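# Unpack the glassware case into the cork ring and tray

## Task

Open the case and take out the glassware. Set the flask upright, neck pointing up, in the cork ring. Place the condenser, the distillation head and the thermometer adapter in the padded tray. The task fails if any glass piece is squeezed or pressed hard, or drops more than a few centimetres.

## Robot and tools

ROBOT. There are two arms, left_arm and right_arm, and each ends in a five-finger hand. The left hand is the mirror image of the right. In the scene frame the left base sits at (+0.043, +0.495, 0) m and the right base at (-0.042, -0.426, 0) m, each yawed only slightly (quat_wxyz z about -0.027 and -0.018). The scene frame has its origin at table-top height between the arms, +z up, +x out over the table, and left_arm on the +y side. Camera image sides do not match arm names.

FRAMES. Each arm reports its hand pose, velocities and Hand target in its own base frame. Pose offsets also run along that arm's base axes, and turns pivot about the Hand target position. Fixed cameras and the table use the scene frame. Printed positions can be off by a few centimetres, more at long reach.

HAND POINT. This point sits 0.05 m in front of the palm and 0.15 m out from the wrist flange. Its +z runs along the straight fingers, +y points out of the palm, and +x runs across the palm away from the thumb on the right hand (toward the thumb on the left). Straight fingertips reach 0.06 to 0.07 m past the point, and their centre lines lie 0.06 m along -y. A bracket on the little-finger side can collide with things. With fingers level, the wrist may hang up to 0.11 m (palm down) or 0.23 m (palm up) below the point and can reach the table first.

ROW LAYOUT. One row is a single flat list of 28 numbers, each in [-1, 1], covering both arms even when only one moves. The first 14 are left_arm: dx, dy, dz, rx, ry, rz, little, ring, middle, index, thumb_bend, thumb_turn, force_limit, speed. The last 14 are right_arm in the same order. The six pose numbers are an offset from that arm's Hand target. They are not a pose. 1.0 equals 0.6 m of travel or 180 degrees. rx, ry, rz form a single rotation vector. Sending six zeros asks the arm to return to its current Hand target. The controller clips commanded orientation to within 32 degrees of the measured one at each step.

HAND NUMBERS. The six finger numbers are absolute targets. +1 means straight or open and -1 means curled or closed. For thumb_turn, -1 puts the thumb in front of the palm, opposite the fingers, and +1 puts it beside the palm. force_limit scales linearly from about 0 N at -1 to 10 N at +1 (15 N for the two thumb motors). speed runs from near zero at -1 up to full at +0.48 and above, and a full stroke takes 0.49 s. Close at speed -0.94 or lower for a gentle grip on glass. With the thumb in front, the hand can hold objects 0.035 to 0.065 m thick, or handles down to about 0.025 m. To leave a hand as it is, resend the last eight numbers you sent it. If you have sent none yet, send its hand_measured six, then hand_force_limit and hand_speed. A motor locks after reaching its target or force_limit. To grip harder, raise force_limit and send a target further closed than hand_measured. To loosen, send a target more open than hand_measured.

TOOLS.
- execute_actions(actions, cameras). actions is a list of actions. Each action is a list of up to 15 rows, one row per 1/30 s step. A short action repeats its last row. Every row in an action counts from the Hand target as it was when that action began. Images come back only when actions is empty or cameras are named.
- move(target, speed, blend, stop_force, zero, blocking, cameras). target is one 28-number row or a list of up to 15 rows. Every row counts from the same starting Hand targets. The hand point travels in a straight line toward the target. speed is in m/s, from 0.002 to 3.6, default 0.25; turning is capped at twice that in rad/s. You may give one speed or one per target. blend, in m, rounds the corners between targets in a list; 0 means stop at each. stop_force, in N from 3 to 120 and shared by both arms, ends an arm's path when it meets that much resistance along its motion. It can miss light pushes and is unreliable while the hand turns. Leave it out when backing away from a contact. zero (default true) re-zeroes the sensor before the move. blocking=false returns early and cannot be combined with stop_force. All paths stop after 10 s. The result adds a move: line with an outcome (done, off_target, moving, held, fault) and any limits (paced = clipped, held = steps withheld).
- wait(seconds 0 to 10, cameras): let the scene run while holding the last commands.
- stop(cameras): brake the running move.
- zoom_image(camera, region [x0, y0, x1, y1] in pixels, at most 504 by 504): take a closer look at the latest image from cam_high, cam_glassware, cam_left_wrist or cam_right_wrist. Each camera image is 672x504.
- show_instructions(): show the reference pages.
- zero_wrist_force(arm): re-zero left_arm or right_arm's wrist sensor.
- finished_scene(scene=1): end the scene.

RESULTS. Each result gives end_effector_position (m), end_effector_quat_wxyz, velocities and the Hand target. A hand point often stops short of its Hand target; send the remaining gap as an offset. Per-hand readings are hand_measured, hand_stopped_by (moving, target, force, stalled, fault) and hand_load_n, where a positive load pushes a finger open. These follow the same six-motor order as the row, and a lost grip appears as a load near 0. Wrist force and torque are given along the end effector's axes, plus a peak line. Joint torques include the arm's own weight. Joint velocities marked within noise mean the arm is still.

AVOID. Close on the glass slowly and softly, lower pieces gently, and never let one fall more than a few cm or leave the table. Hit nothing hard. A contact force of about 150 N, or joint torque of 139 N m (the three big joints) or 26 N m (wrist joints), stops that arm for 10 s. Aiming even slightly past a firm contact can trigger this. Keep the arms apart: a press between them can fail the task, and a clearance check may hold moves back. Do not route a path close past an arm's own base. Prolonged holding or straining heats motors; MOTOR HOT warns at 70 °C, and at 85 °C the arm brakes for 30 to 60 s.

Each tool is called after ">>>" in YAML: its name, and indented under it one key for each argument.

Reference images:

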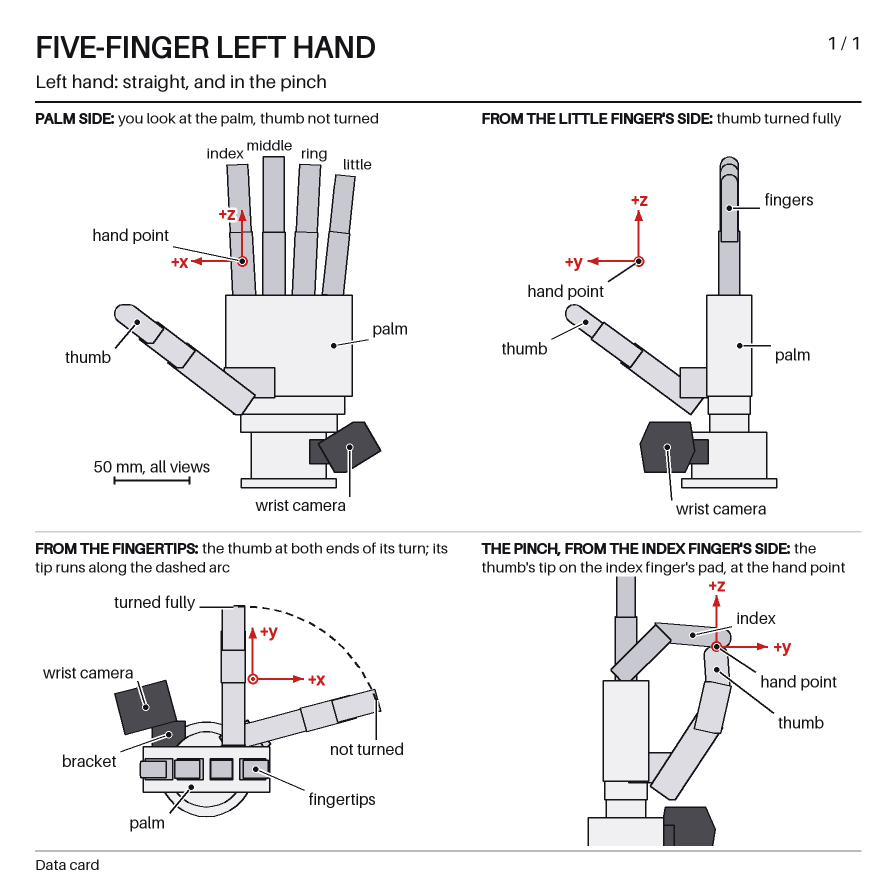

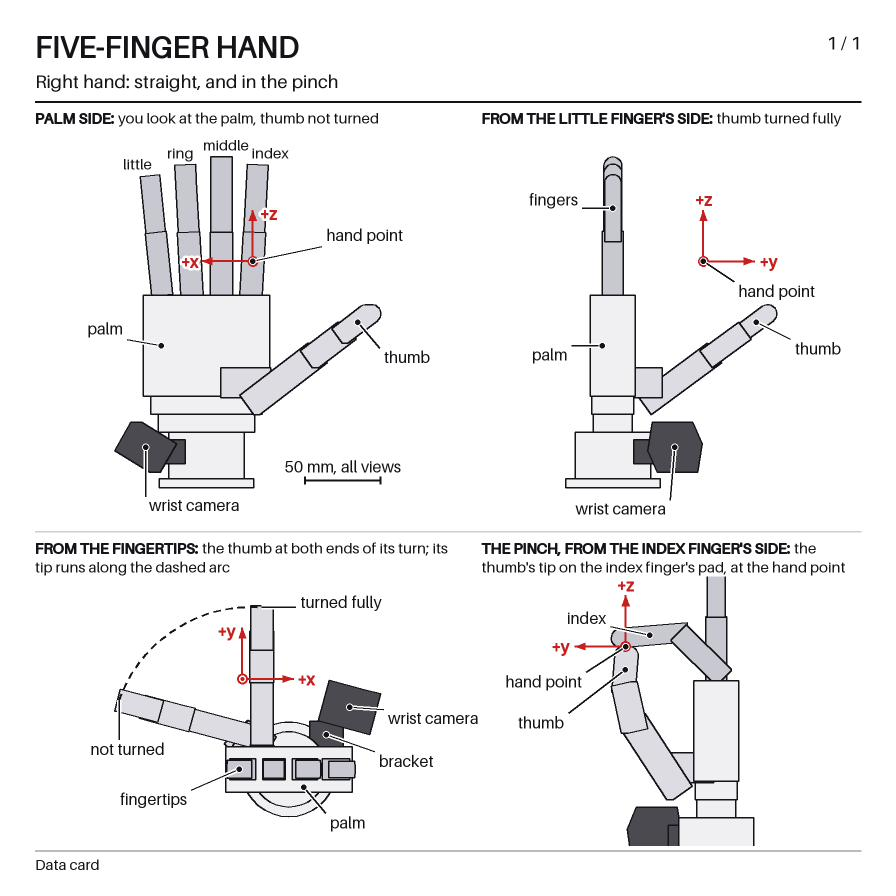

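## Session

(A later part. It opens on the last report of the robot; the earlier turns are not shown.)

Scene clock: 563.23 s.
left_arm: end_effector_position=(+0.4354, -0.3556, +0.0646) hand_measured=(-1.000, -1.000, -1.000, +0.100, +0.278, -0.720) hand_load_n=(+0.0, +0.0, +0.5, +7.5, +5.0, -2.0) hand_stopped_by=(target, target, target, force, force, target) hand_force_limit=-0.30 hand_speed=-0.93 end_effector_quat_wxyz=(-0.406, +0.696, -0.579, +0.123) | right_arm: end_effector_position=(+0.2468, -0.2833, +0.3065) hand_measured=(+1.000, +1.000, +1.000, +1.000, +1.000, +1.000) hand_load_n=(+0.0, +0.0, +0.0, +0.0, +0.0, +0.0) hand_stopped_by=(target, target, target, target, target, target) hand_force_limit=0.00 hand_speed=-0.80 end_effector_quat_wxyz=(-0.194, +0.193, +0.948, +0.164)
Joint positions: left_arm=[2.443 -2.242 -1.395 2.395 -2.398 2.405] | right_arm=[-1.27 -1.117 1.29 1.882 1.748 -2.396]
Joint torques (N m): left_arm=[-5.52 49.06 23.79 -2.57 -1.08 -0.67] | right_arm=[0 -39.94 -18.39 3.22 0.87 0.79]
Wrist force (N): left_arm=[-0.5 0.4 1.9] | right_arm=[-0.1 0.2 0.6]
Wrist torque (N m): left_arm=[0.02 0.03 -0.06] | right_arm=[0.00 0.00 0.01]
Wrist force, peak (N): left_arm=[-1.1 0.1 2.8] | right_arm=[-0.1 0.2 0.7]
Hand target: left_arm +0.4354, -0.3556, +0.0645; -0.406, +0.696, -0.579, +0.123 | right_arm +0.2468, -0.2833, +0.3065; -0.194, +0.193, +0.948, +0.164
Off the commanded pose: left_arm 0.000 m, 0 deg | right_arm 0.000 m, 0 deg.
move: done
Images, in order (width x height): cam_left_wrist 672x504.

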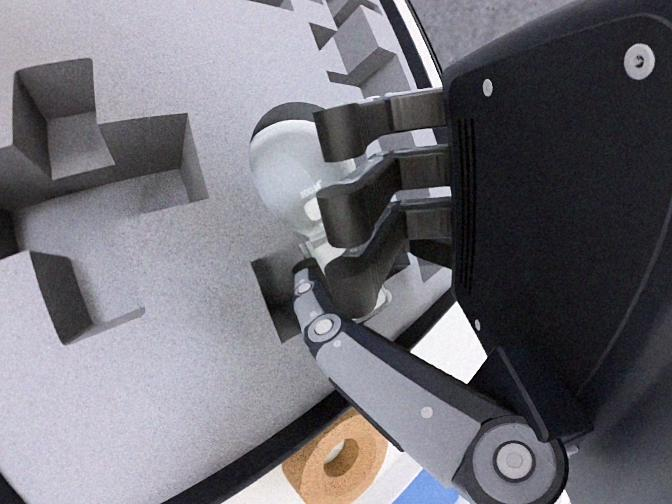

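>>> move:
  target:
    - [0,0,0.035,0,0,0,-1,-1,-1,0.099,0.0,-0.72,-0.3,-0.93,0,0,0,0,0,0,1,1,1,1,1,1,0.0,-0.8]
  speed: 0.012
  cameras: ["cam_left_wrist","cam_glassware"]

>>> zoom_image:
  camera: "cam_left_wrist"
  region: [160, 100, 420, 360]

Scene clock: 565.93 s.
left_arm: end_effector_position=(+0.4354, -0.3556, +0.0856) hand_measured=(-1.000, -1.000, -1.000, +0.100, +0.278, -0.720) hand_load_n=(+0.0, +0.0, +0.5, +7.0, +4.5, -1.0) hand_stopped_by=(target, target, target, force, force, target) hand_force_limit=-0.30 hand_speed=-0.93 end_effector_quat_wxyz=(-0.406, +0.696, -0.579, +0.123) | right_arm: end_effector_position=(+0.2468, -0.2833, +0.3065) hand_measured=(+1.000, +1.000, +1.000, +1.000, +1.000, +1.000) hand_load_n=(+0.0, +0.0, +0.0, +0.0, +0.0, +0.0) hand_stopped_by=(target, target, target, target, target, target) hand_force_limit=0.00 hand_speed=-0.80 end_effector_quat_wxyz=(-0.194, +0.193, +0.948, +0.164)
Joint positions: left_arm=[2.443 -2.219 -1.375 2.352 -2.398 2.405] | right_arm=[-1.27 -1.117 1.29 1.882 1.748 -2.396]
Joint torques (N m): left_arm=[-5.06 47.66 22.76 -2.19 -1.89 1.28] | right_arm=[1.52 -39.7 -18.44 3.24 1.11 0.8]
Wrist force (N): left_arm=[-0.2 0.9 2.8] | right_arm=[-0.2 0.2 0.4]
Wrist torque (N m): left_arm=[0.05 0.03 -0.07] | right_arm=[0.00 0.02 0.01]
Wrist force, peak (N): left_arm=[0.0 1.1 3.2] | right_arm=[-0.1 0.4 0.7]
Hand target: left_arm +0.4354, -0.3556, +0.0855; -0.406, +0.696, -0.579, +0.123 | right_arm +0.2468, -0.2833, +0.3065; -0.194, +0.193, +0.948, +0.164
Off the commanded pose: left_arm 0.000 m, 0 deg | right_arm 0.000 m, 0 deg.
move: done
Images, in order (width x height): cam_glassware 672x504, cam_left_wrist 672x504.

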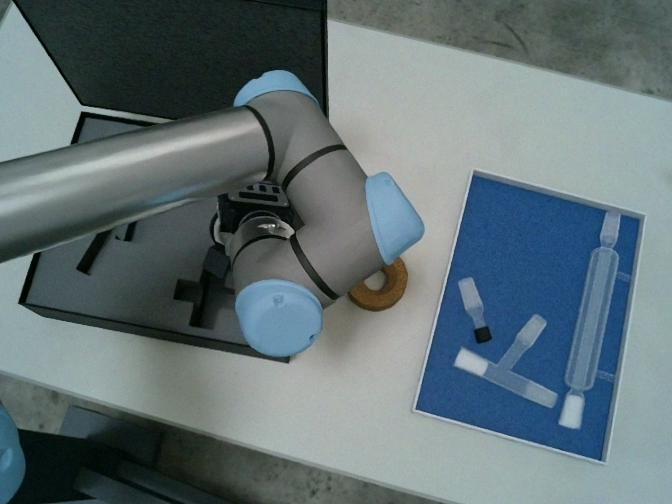

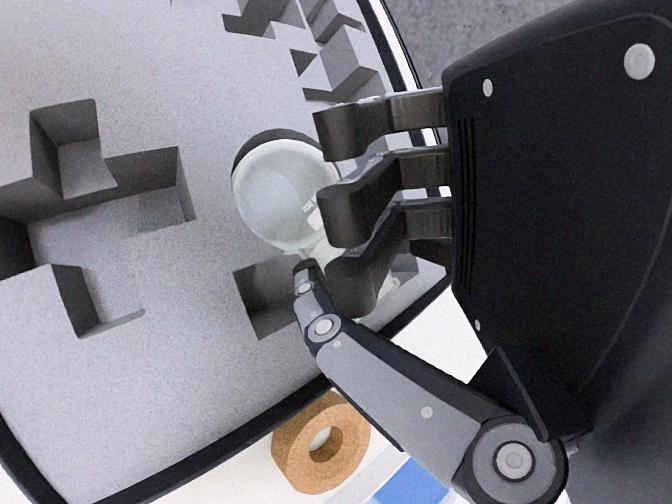

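Scaled by 1.938 from the camera's 672x504 image, which has a finer 960x720 frame.

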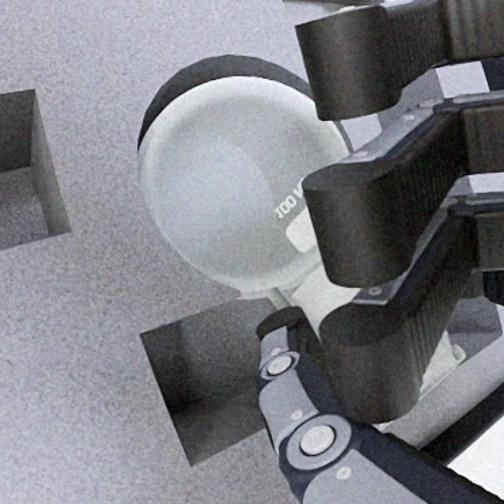

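>>> move:
  target:
    - [-0.003,0.0165,0.006,0,0,0,-1,-1,-1,0.099,0.0,-0.72,-0.3,-0.93,0,0,0,0,0,0,1,1,1,1,1,1,0.0,-0.8]
  speed: 0.012
  cameras: ["cam_left_wrist","cam_glassware"]

>>> zoom_image:
  camera: "cam_left_wrist"
  region: [160, 100, 420, 360]

Scene clock: 567.97 s.
left_arm: end_effector_position=(+0.4336, -0.3456, +0.0891) hand_measured=(-1.000, -1.000, -1.000, +0.100, +0.278, -0.720) hand_load_n=(+0.0, +0.0, +0.0, +5.0, +3.0, +0.0) hand_stopped_by=(target, target, target, force, force, target) hand_force_limit=-0.30 hand_speed=-0.93 end_effector_quat_wxyz=(-0.406, +0.696, -0.579, +0.123) | right_arm: end_effector_position=(+0.2468, -0.2833, +0.3065) hand_measured=(+1.000, +1.000, +1.000, +1.000, +1.000, +1.000) hand_load_n=(+0.0, +0.0, +0.0, +0.0, +0.0, +0.0) hand_stopped_by=(target, target, target, target, target, target) hand_force_limit=0.00 hand_speed=-0.80 end_effector_quat_wxyz=(-0.194, +0.193, +0.948, +0.164)
Joint positions: left_arm=[2.455 -2.193 -1.407 2.37 -2.393 2.423] | right_arm=[-1.27 -1.117 1.29 1.882 1.748 -2.396]
Joint torques (N m): left_arm=[-3.69 40.01 23.66 -1.85 1.15 0.58] | right_arm=[0.76 -39.8 -18.92 3.33 0.91 0.94]
Wrist force (N): left_arm=[0.7 -1.3 0.1] | right_arm=[-0.1 0.1 0.4]
Wrist torque (N m): left_arm=[-0.02 0.00 -0.08] | right_arm=[-0.01 0.01 0.01]
Wrist force, peak (N): left_arm=[-0.4 1.1 3.0] | right_arm=[0.0 0.3 0.8]
Hand target: left_arm +0.4336, -0.3457, +0.0891; -0.406, +0.696, -0.579, +0.123 | right_arm +0.2468, -0.2833, +0.3065; -0.194, +0.193, +0.948, +0.164
Off the commanded pose: left_arm 0.000 m, 0 deg | right_arm 0.000 m, 0 deg.
move: done
Images, in order (width x height): cam_glassware 672x504, cam_left_wrist 672x504.

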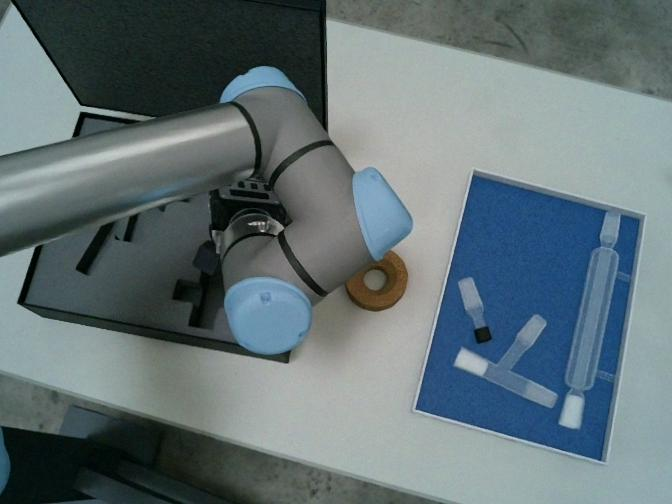

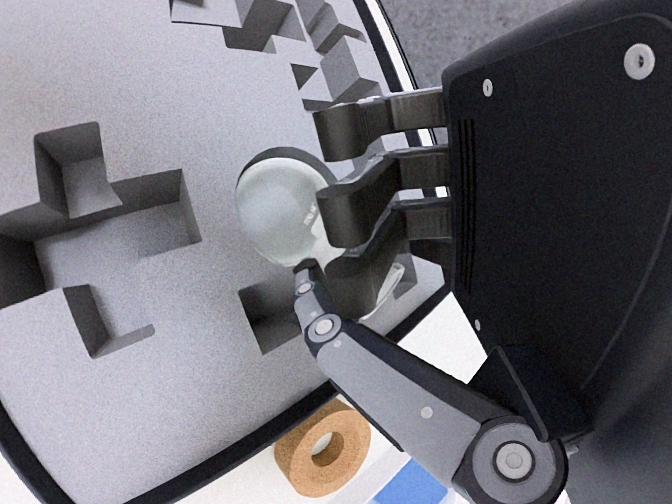

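Scaled by 1.938 from the camera's 672x504 image, which has a finer 960x720 frame.

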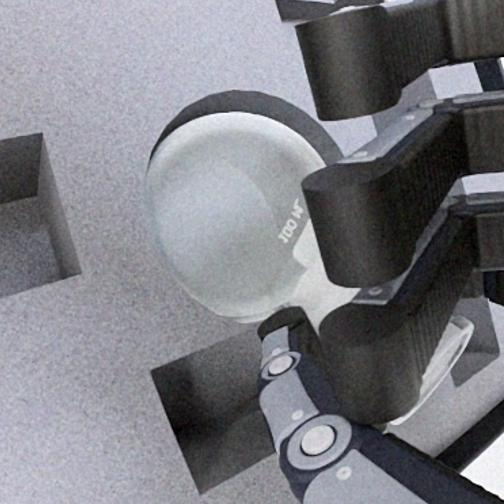

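>>> move:
  target:
    - [-0.0005,0.003,0.02,0,0,0,-1,-1,-1,0.099,0.0,-0.72,-0.3,-0.93,0,0,0,0,0,0,1,1,1,1,1,1,0.0,-0.8]
    - [-0.001,0.006,0.06,0,0,0,-1,-1,-1,0.099,0.0,-0.72,-0.3,-0.93,0,0,0,0,0,0,1,1,1,1,1,1,0.0,-0.8]
  speed: 0.015
  blend: 0.002
  cameras: ["cam_left_wrist","cam_glassware"]

>>> zoom_image:
  camera: "cam_left_wrist"
  region: [160, 100, 420, 360]

Scene clock: 572.77 s.
left_arm: end_effector_position=(+0.4330, -0.3420, +0.1252) hand_measured=(-1.000, -1.000, -1.000, +0.100, +0.278, -0.720) hand_load_n=(+0.0, +0.0, +0.0, +4.0, +2.5, +0.0) hand_stopped_by=(target, target, target, force, force, target) hand_force_limit=-0.30 hand_speed=-0.93 end_effector_quat_wxyz=(-0.406, +0.696, -0.579, +0.123) | right_arm: end_effector_position=(+0.2468, -0.2833, +0.3065) hand_measured=(+1.000, +1.000, +1.000, +1.000, +1.000, +1.000) hand_load_n=(+0.0, +0.0, +0.5, +0.0, +0.5, +0.0) hand_stopped_by=(target, target, target, target, target, target) hand_force_limit=0.00 hand_speed=-0.80 end_effector_quat_wxyz=(-0.194, +0.193, +0.948, +0.164)
Joint positions: left_arm=[2.46 -2.149 -1.377 2.302 -2.392 2.43] | right_arm=[-1.27 -1.117 1.29 1.882 1.748 -2.396]
Joint torques (N m): left_arm=[5.25 42.11 19.83 -0.99 1.6 1.93] | right_arm=[1.26 -39.89 -18.5 3.17 1.07 0.8]
Wrist force (N): left_arm=[-0.5 0.4 0.8] | right_arm=[0.0 0.4 0.6]
Wrist torque (N m): left_arm=[0.02 -0.04 -0.11] | right_arm=[0.02 -0.01 0.02]
Wrist force, peak (N): left_arm=[-0.6 0.4 2.2] | right_arm=[0.0 0.4 0.8]
Hand target: left_arm +0.4330, -0.3421, +0.1251; -0.406, +0.696, -0.579, +0.123 | right_arm +0.2468, -0.2833, +0.3065; -0.194, +0.193, +0.948, +0.164
Off the commanded pose: left_arm 0.000 m, 0 deg | right_arm 0.000 m, 0 deg.
move: done
Images, in order (width x height): cam_glassware 672x504, cam_left_wrist 672x504.

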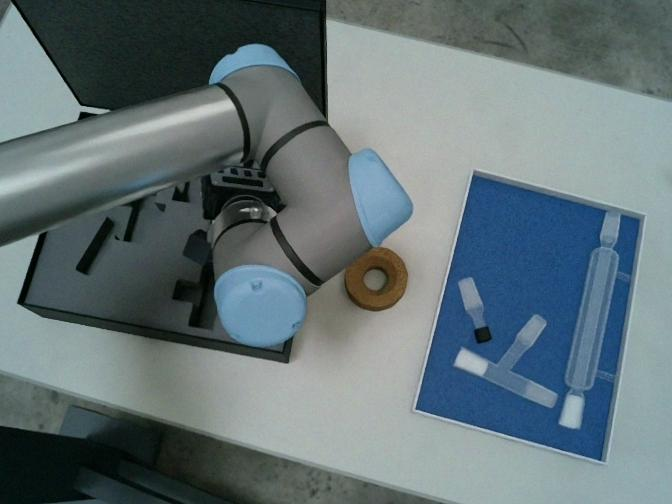

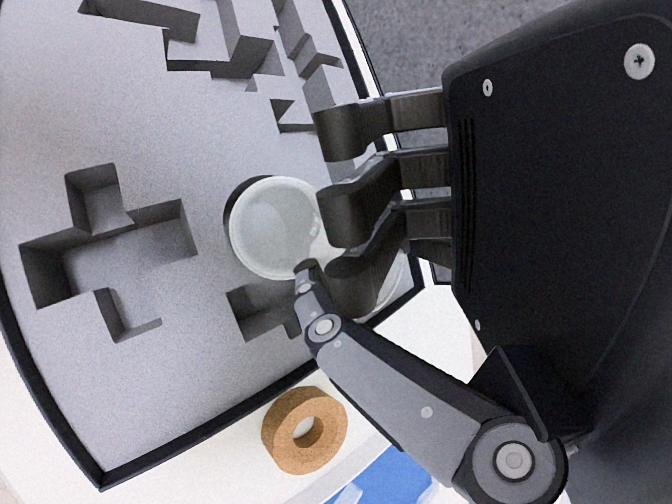

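Scaled by 1.938 from the camera's 672x504 image, which has a finer 960x720 frame.

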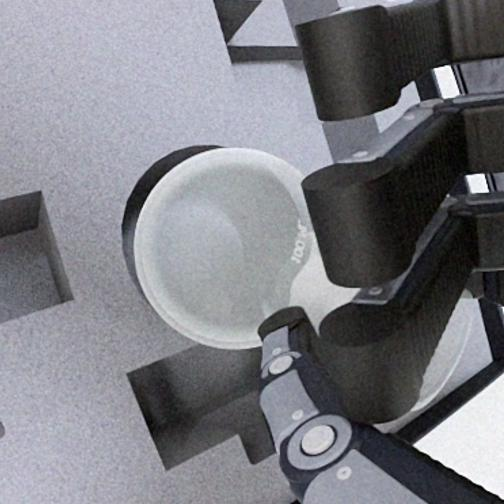

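>>> move:
  target:
    - [0,0,0.03,0,0,0,-1,-1,-1,0.099,0.0,-0.72,-0.3,-0.93,0,0,0,0,0,0,1,1,1,1,1,1,0.0,-0.8]
    - [-0.001,0,0.12,0,0,0,-1,-1,-1,0.099,0.0,-0.72,-0.3,-0.93,0,0,0,0,0,0,1,1,1,1,1,1,0.0,-0.8]
  speed: [0.015,0.03]
  blend: 0.002
  cameras: ["cam_left_wrist","cam_glassware"]

>>> zoom_image:
  camera: "cam_left_wrist"
  region: [160, 100, 420, 360]

Scene clock: 576.50 s.
left_arm: end_effector_position=(+0.4324, -0.3421, +0.1973) hand_measured=(-1.000, -1.000, -1.000, +0.100, +0.278, -0.720) hand_load_n=(+0.0, +0.0, +0.0, +2.5, +2.0, +0.5) hand_stopped_by=(target, target, target, force, force, target) hand_force_limit=-0.30 hand_speed=-0.93 end_effector_quat_wxyz=(-0.406, +0.696, -0.579, +0.123) | right_arm: end_effector_position=(+0.2468, -0.2833, +0.3065) hand_measured=(+1.000, +1.000, +1.000, +1.000, +1.000, +1.000) hand_load_n=(+0.0, +0.0, +0.0, +0.0, +0.0, +0.0) hand_stopped_by=(target, target, target, target, target, target) hand_force_limit=0.00 hand_speed=-0.80 end_effector_quat_wxyz=(-0.194, +0.193, +0.948, +0.164)
Joint positions: left_arm=[2.459 -2.096 -1.269 2.14 -2.392 2.429] | right_arm=[-1.27 -1.117 1.29 1.882 1.748 -2.396]
Joint torques (N m): left_arm=[-7.08 39.94 12.24 -0.11 -2.87 -2.43] | right_arm=[2.18 -39.92 -17.79 3.28 0.89 0.75]
Wrist force (N): left_arm=[-0.2 0.1 0.9] | right_arm=[-0.2 0.2 0.4]
Wrist torque (N m): left_arm=[-0.04 -0.04 0.02] | right_arm=[0.00 0.02 0.01]
Wrist force, peak (N): left_arm=[-0.3 0.6 1.2] | right_arm=[-0.2 0.3 0.9]
Hand target: left_arm +0.4324, -0.3421, +0.1971; -0.406, +0.696, -0.579, +0.123 | right_arm +0.2468, -0.2833, +0.3065; -0.194, +0.193, +0.948, +0.164
Off the commanded pose: left_arm 0.000 m, 0 deg | right_arm 0.000 m, 0 deg.
move: done
Images, in order (width x height): cam_glassware 672x504, cam_left_wrist 672x504.

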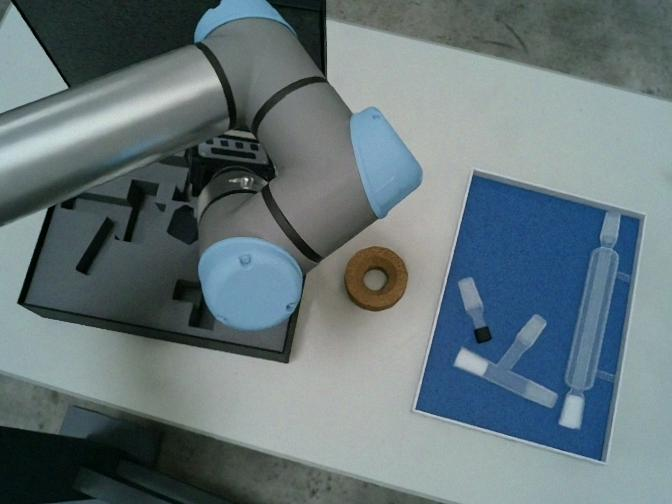

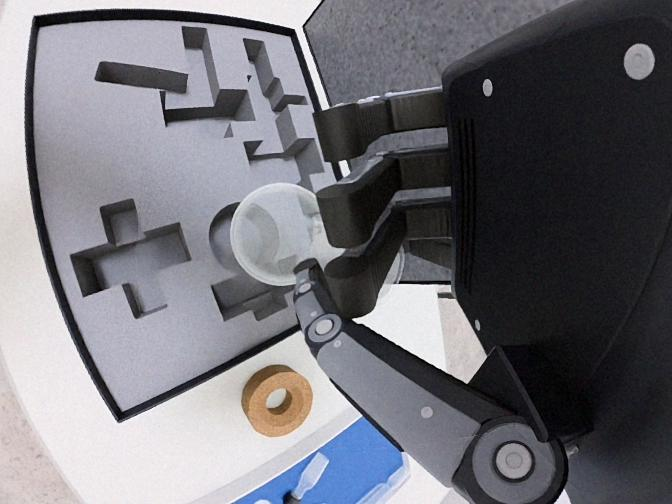

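Scaled by 1.938 from the camera's 672x504 image, which has a finer 960x720 frame.

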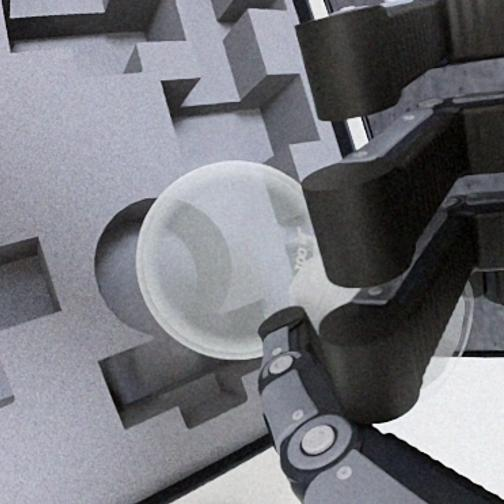

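>>> move:
  target:
    - [0,0,0,0,0,0,-1,-1,-1,0.099,0.02,-0.72,-0.62,-0.95,0,0,0,0,0,0,1,1,1,1,1,1,0.0,-0.8]
  speed: 0.03
  cameras: ["cam_left_wrist","cam_high"]

>>> zoom_image:
  camera: "cam_high"
  region: [290, 130, 450, 290]

>>> zoom_image:
  camera: "cam_left_wrist"
  region: [160, 100, 420, 360]

Scene clock: 577.30 s.
left_arm: end_effector_position=(+0.4324, -0.3421, +0.1971) hand_measured=(-1.000, -1.000, -1.000, +0.100, +0.268, -0.720) hand_load_n=(+0.0, +0.0, +0.0, +4.5, +2.5, +0.5) hand_stopped_by=(target, target, target, force, force, target) hand_force_limit=-0.62 hand_speed=-0.95 end_effector_quat_wxyz=(-0.406, +0.696, -0.579, +0.123) | right_arm: end_effector_position=(+0.2468, -0.2833, +0.3065) hand_measured=(+1.000, +1.000, +1.000, +1.000, +1.000, +1.000) hand_load_n=(+0.0, +0.0, +0.0, +0.0, +0.0, +0.0) hand_stopped_by=(target, target, target, target, target, target) hand_force_limit=0.00 hand_speed=-0.80 end_effector_quat_wxyz=(-0.194, +0.193, +0.948, +0.164)
Joint positions: left_arm=[2.459 -2.096 -1.269 2.141 -2.392 2.429] | right_arm=[-1.27 -1.117 1.29 1.882 1.748 -2.396]
Joint torques (N m): left_arm=[-6.02 32.87 11.13 0.28 -2.98 -1.98] | right_arm=[-0.21 -39.3 -17.68 3.3 0.94 0.82]
Wrist force (N): left_arm=[-0.1 0.1 0.9] | right_arm=[-0.2 0.5 0.7]
Wrist torque (N m): left_arm=[-0.05 -0.05 0.03] | right_arm=[0.03 0.01 0.02]
Wrist force, peak (N): left_arm=[-0.5 -0.1 1.0] | right_arm=[-0.2 0.5 0.7]
Hand target: left_arm +0.4324, -0.3421, +0.1971; -0.406, +0.696, -0.579, +0.123 | right_arm +0.2468, -0.2833, +0.3065; -0.194, +0.193, +0.948, +0.164
Off the commanded pose: left_arm 0.000 m, 0 deg | right_arm 0.000 m, 0 deg.
move: done
Images, in order (width x height): cam_high 672x504, cam_left_wrist 672x504.

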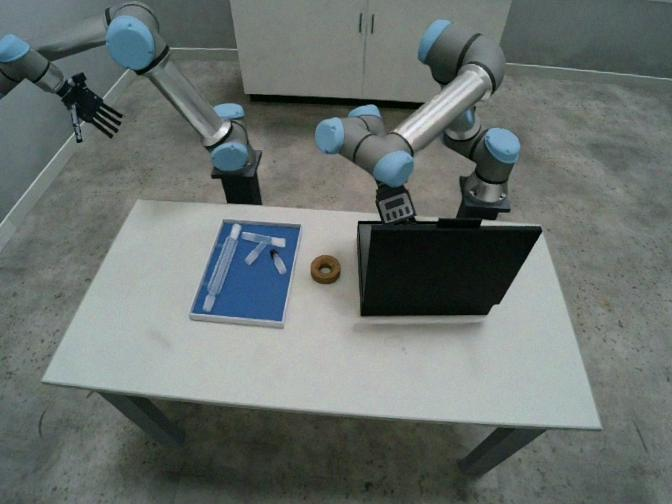

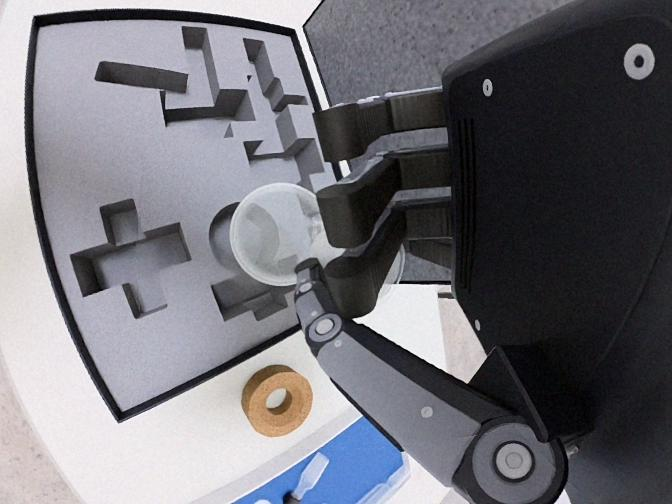

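Scaled by 3.150.

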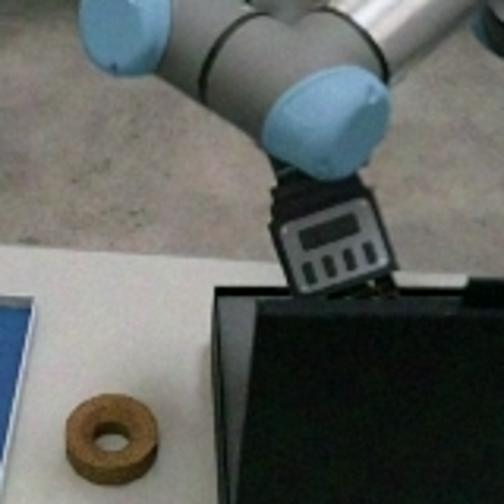

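Scaled by 1.938 from the camera's 672x504 image, which has a finer 960x720 frame.

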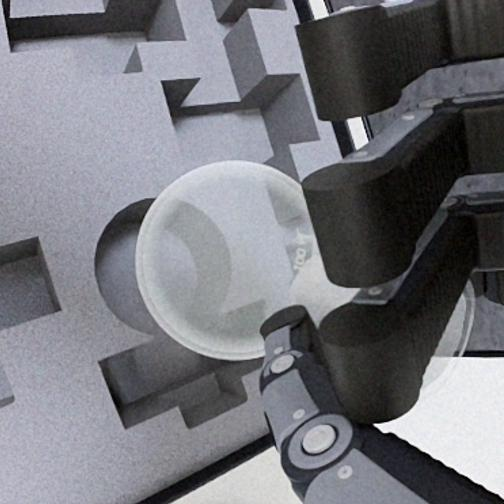

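>>> move:
  target:
    - [0,0,0.04,0,0,0,-1,-1,-1,0.099,0.02,-0.72,-0.62,-0.95,0,0,0,0,0,0,1,1,1,1,1,1,0.0,-0.8]
    - [0,-0.02,0.05,-0.14,-0.0833,0,-1,-1,-1,0.099,0.02,-0.72,-0.62,-0.95,0,0,0,0,0,0,1,1,1,1,1,1,0.0,-0.8]
  speed: 0.08
  blend: 0.01
  cameras: ["cam_left_wrist","cam_high","cam_glassware"]

>>> zoom_image:
  camera: "cam_left_wrist"
  region: [160, 100, 420, 360]

Scene clock: 583.33 s.
left_arm: end_effector_position=(+0.4324, -0.3540, +0.2271) hand_measured=(-1.000, -1.000, -1.000, +0.100, +0.266, -0.720) hand_load_n=(+0.0, +0.0, +0.0, +0.0, +0.0, +0.0) hand_stopped_by=(target, target, target, force, force, target) hand_force_limit=-0.62 hand_speed=-0.95 end_effector_quat_wxyz=(-0.316, +0.746, -0.481, +0.335) | right_arm: end_effector_position=(+0.2468, -0.2833, +0.3065) hand_measured=(+1.000, +1.000, +1.000, +1.000, +1.000, +1.000) hand_load_n=(+0.0, +0.0, +0.0, +0.0, +0.0, +0.0) hand_stopped_by=(target, target, target, target, target, target) hand_force_limit=0.00 hand_speed=-0.80 end_effector_quat_wxyz=(-0.194, +0.193, +0.948, +0.164)
Joint positions: left_arm=[2.525 -1.793 -1.59 2.592 -2.197 2.364] | right_arm=[-1.27 -1.117 1.29 1.882 1.748 -2.396]
Joint torques (N m): left_arm=[-5.53 19.04 30.98 -2.51 -2.28 1.88] | right_arm=[0.64 -40.78 -17.76 3.5 0.91 0.9]
Wrist force (N): left_arm=[-0.2 -0.6 0.0] | right_arm=[-0.1 0.1 0.4]
Wrist torque (N m): left_arm=[-0.06 0.03 0.14] | right_arm=[0.00 0.02 0.01]
Wrist force, peak (N): left_arm=[0.3 1.0 1.6] | right_arm=[-0.2 0.2 0.8]
Hand target: left_arm +0.4324, -0.3541, +0.2271; -0.316, +0.746, -0.481, +0.335 | right_arm +0.2468, -0.2833, +0.3065; -0.194, +0.193, +0.948, +0.164
Off the commanded pose: left_arm 0.000 m, 0 deg | right_arm 0.000 m, 0 deg.
move: done
Images, in order (width x height): cam_high 672x504, cam_glassware 672x504, cam_left_wrist 672x504.

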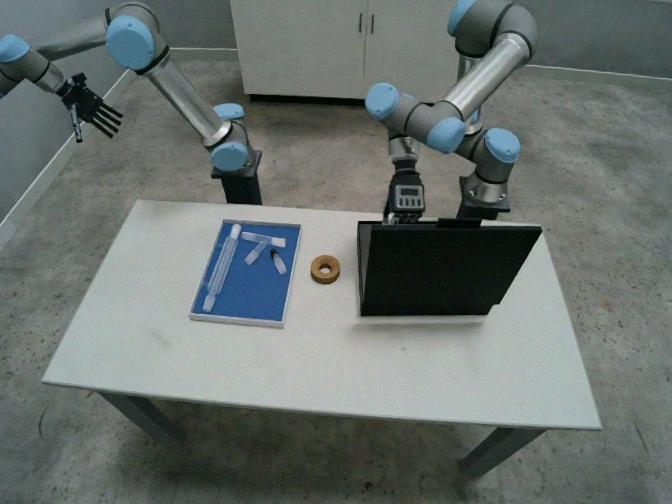

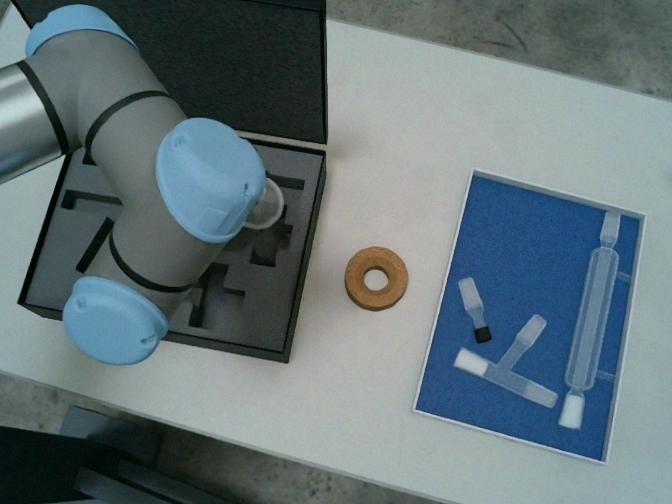

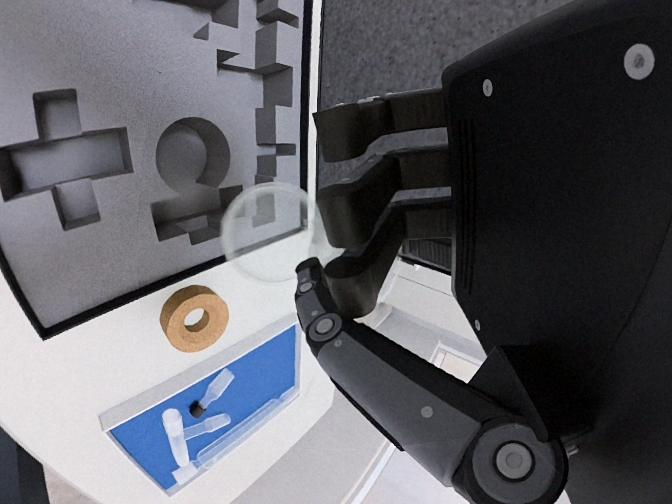

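Scaled by 1.938 from the camera's 672x504 image, which has a finer 960x720 frame.

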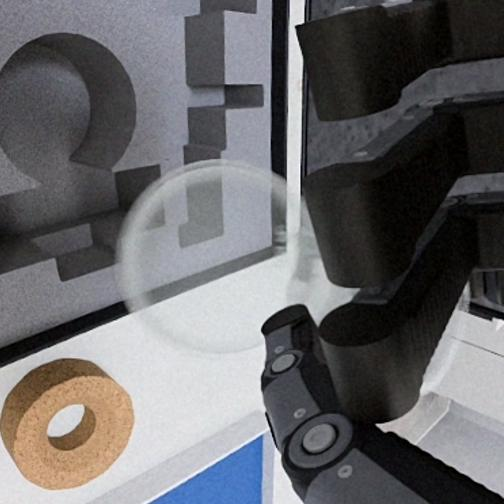

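>>> wait:
  seconds: 0.1
  cameras: ["cam_left_wrist","cam_glassware"]

Scene clock: 583.70 s.
left_arm: end_effector_position=(+0.4324, -0.3540, +0.2271) hand_measured=(-1.000, -1.000, -1.000, +0.100, +0.268, -0.720) hand_load_n=(+0.0, +0.0, +0.0, +6.0, +4.5, -0.5) hand_stopped_by=(target, target, target, force, force, target) hand_force_limit=-0.62 hand_speed=-0.95 end_effector_quat_wxyz=(-0.316, +0.746, -0.481, +0.335) | right_arm: end_effector_position=(+0.2468, -0.2833, +0.3065) hand_measured=(+1.000, +1.000, +1.000, +1.000, +1.000, +1.000) hand_load_n=(+0.0, +0.0, +0.0, +0.0, +0.0, +0.0) hand_stopped_by=(target, target, target, target, target, target) hand_force_limit=0.00 hand_speed=-0.80 end_effector_quat_wxyz=(-0.194, +0.193, +0.948, +0.164)
Joint positions: left_arm=[2.525 -1.794 -1.59 2.592 -2.197 2.365] | right_arm=[-1.27 -1.117 1.29 1.882 1.748 -2.396]
Joint torques (N m): left_arm=[-6.76 20.06 30.18 -0.71 -2.43 2.28] | right_arm=[1.16 -39.69 -18.59 3.49 0.78 0.95]
Wrist force (N): left_arm=[-0.3 0.2 0.5] | right_arm=[0.0 0.3 0.5]
Wrist torque (N m): left_arm=[-0.04 0.02 0.12] | right_arm=[0.01 0.00 0.02]
Wrist force, peak (N): left_arm=[-0.5 1.4 1.1] | right_arm=[-0.4 0.0 0.6]
Hand target: left_arm +0.4324, -0.3541, +0.2271; -0.316, +0.746, -0.481, +0.335 | right_arm +0.2468, -0.2833, +0.3065; -0.194, +0.193, +0.948, +0.164
Off the commanded pose: left_arm 0.000 m, 0 deg | right_arm 0.000 m, 0 deg.
wait: 0.10 s; at rest from the start
Images, in order (width x height): cam_glassware 672x504, cam_left_wrist 672x504.

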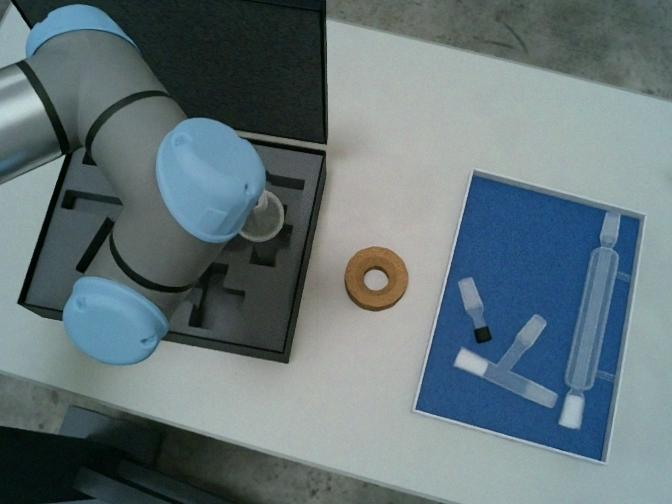

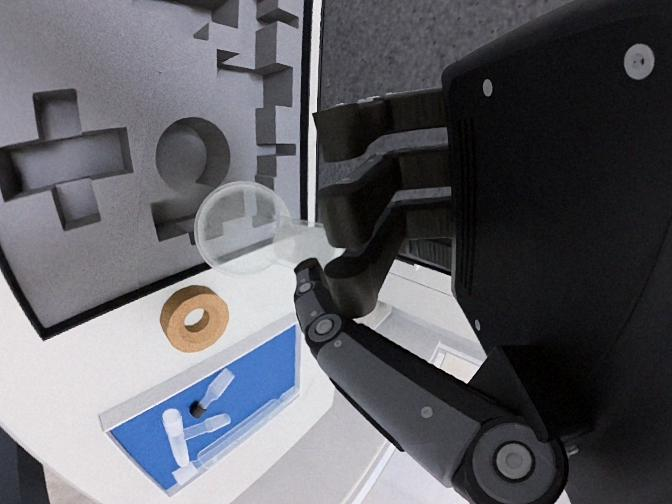

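>>> zoom_image:
  camera: "cam_glassware"
  region: [200, 150, 330, 280]

>>> zoom_image:
  camera: "cam_left_wrist"
  region: [160, 140, 420, 340]

Scaled by 3.877.

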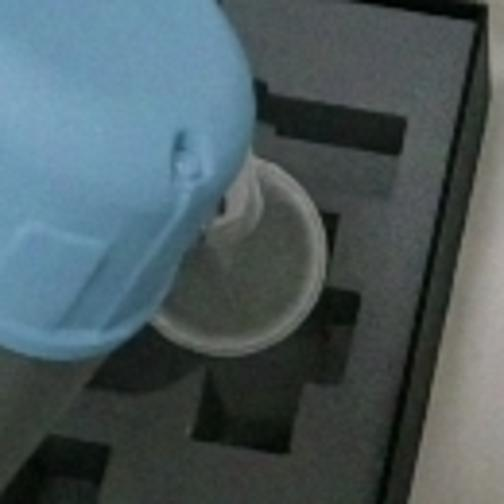

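Scaled by 1.938 from the camera's 672x504 image, which has a finer 960x720 frame.

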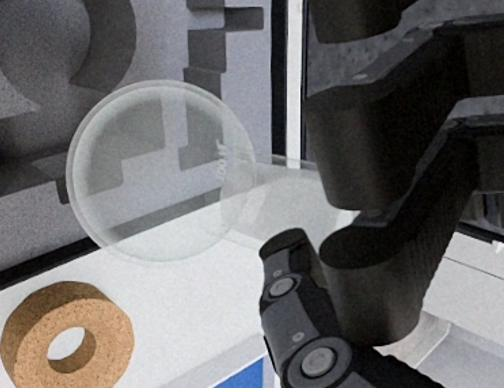

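>>> zoom_image:
  camera: "cam_glassware"
  region: [330, 230, 430, 330]

Scaled by 5.040.

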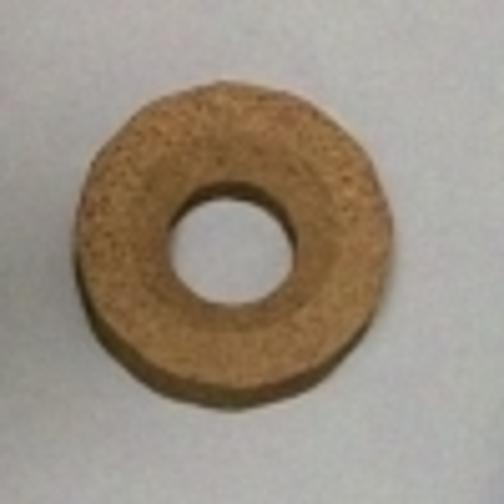

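>>> move:
  target:
    - [-0.004,-0.2433,-0.02,-0.0174,-0.0651,-0.1661,-1,-1,-1,0.099,0.02,-0.72,-0.62,-0.95,0,0,0,0,0,0,1,1,1,1,1,1,0.0,-0.8]
  speed: 0.09
  cameras: ["cam_left_wrist","cam_high","cam_glassware"]

>>> zoom_image:
  camera: "cam_left_wrist"
  region: [160, 140, 420, 340]

>>> zoom_image:
  camera: "cam_high"
  region: [260, 130, 420, 290]

Scene clock: 593.27 s.
left_arm: end_effector_position=(+0.4300, -0.5001, +0.2149) hand_measured=(-1.000, -1.000, -1.000, +0.100, +0.268, -0.720) hand_load_n=(+0.0, +0.0, +0.0, +6.0, +4.5, +0.0) hand_stopped_by=(target, target, target, force, force, target) hand_force_limit=-0.62 hand_speed=-0.95 end_effector_quat_wxyz=(-0.246, +0.567, -0.614, +0.491) end_effector_velocity=(+0.000, +0.001, +0.000) end_effector_angular_velocity=(+0.000, +0.003, +0.006) | right_arm: end_effector_position=(+0.2468, -0.2833, +0.3065) hand_measured=(+1.000, +1.000, +1.000, +1.000, +1.000, +1.000) hand_load_n=(+0.0, +0.0, +0.0, +0.0, +0.0, +0.0) hand_stopped_by=(target, target, target, target, target, target) hand_force_limit=0.00 hand_speed=-0.80 end_effector_quat_wxyz=(-0.194, +0.193, +0.948, +0.164)
Joint positions: left_arm=[2.445 -1.824 -1.64 3.034 -1.878 2.722] | right_arm=[-1.27 -1.117 1.29 1.882 1.748 -2.396]
Joint velocities: left_arm=[0 0.001 0.001 -0.005 -0.005 -0.005] | right_arm=[within noise]
Joint torques (N m): left_arm=[4.22 37.99 31.73 -1.68 -2.05 -2.35] | right_arm=[0.89 -39.48 -18.57 3.52 1.04 1.06]
Wrist force (N): left_arm=[-0.4 0.4 0.7] | right_arm=[-0.2 0.3 0.6]
Wrist torque (N m): left_arm=[0.02 0.10 0.01] | right_arm=[0.01 0.01 0.01]
Wrist force, peak (N): left_arm=[-0.7 -0.5 0.6] | right_arm=[0.0 0.5 0.8]
Hand target: left_arm +0.4300, -0.5000, +0.2151; -0.246, +0.567, -0.614, +0.491 | right_arm +0.2468, -0.2833, +0.3065; -0.194, +0.193, +0.948, +0.164
Off the commanded pose: left_arm 0.000 m, 0 deg | right_arm 0.000 m, 0 deg.
move: done
Images, in order (width x height): cam_high 672x504, cam_glassware 672x504, cam_left_wrist 672x504.

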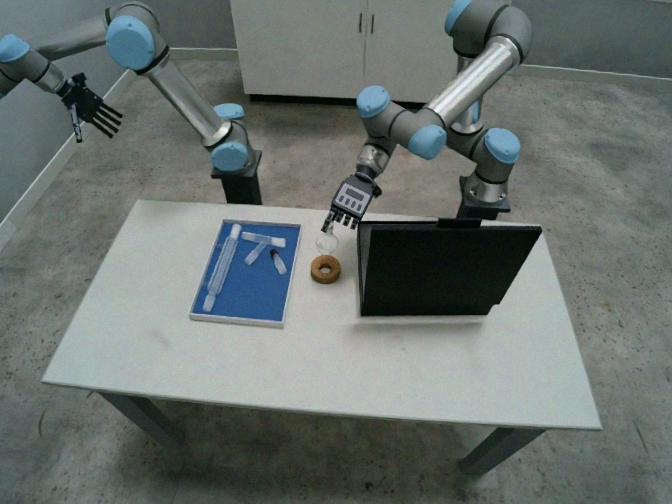

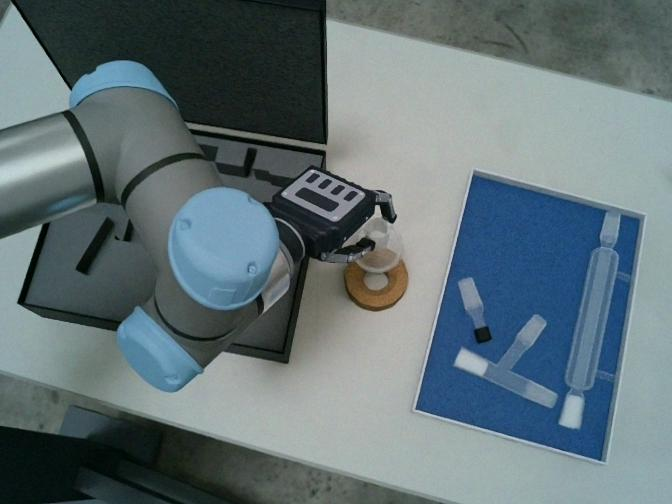

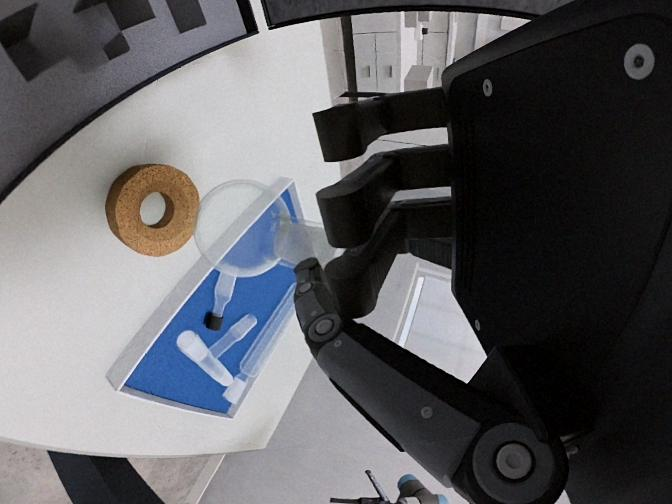

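Scaled by 1.938 from the camera's 672x504 image, which has a finer 960x720 frame.

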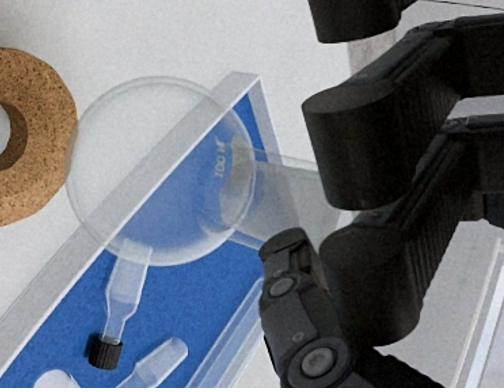

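Scaled by 3.150.

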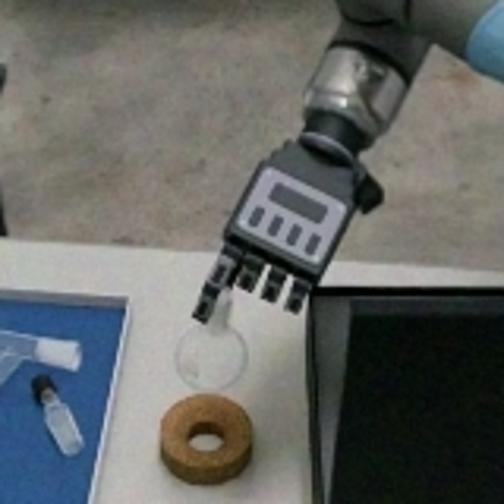

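>>> zoom_image:
  camera: "cam_glassware"
  region: [290, 160, 430, 320]

Scaled by 3.150.

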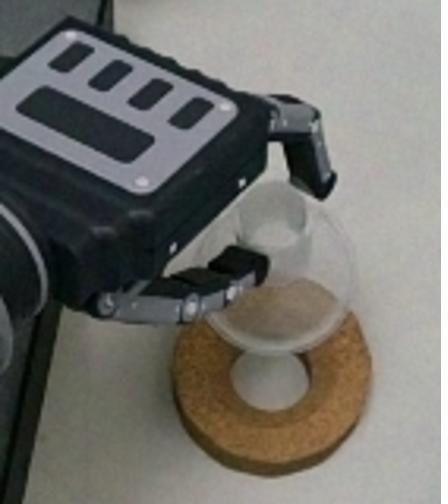

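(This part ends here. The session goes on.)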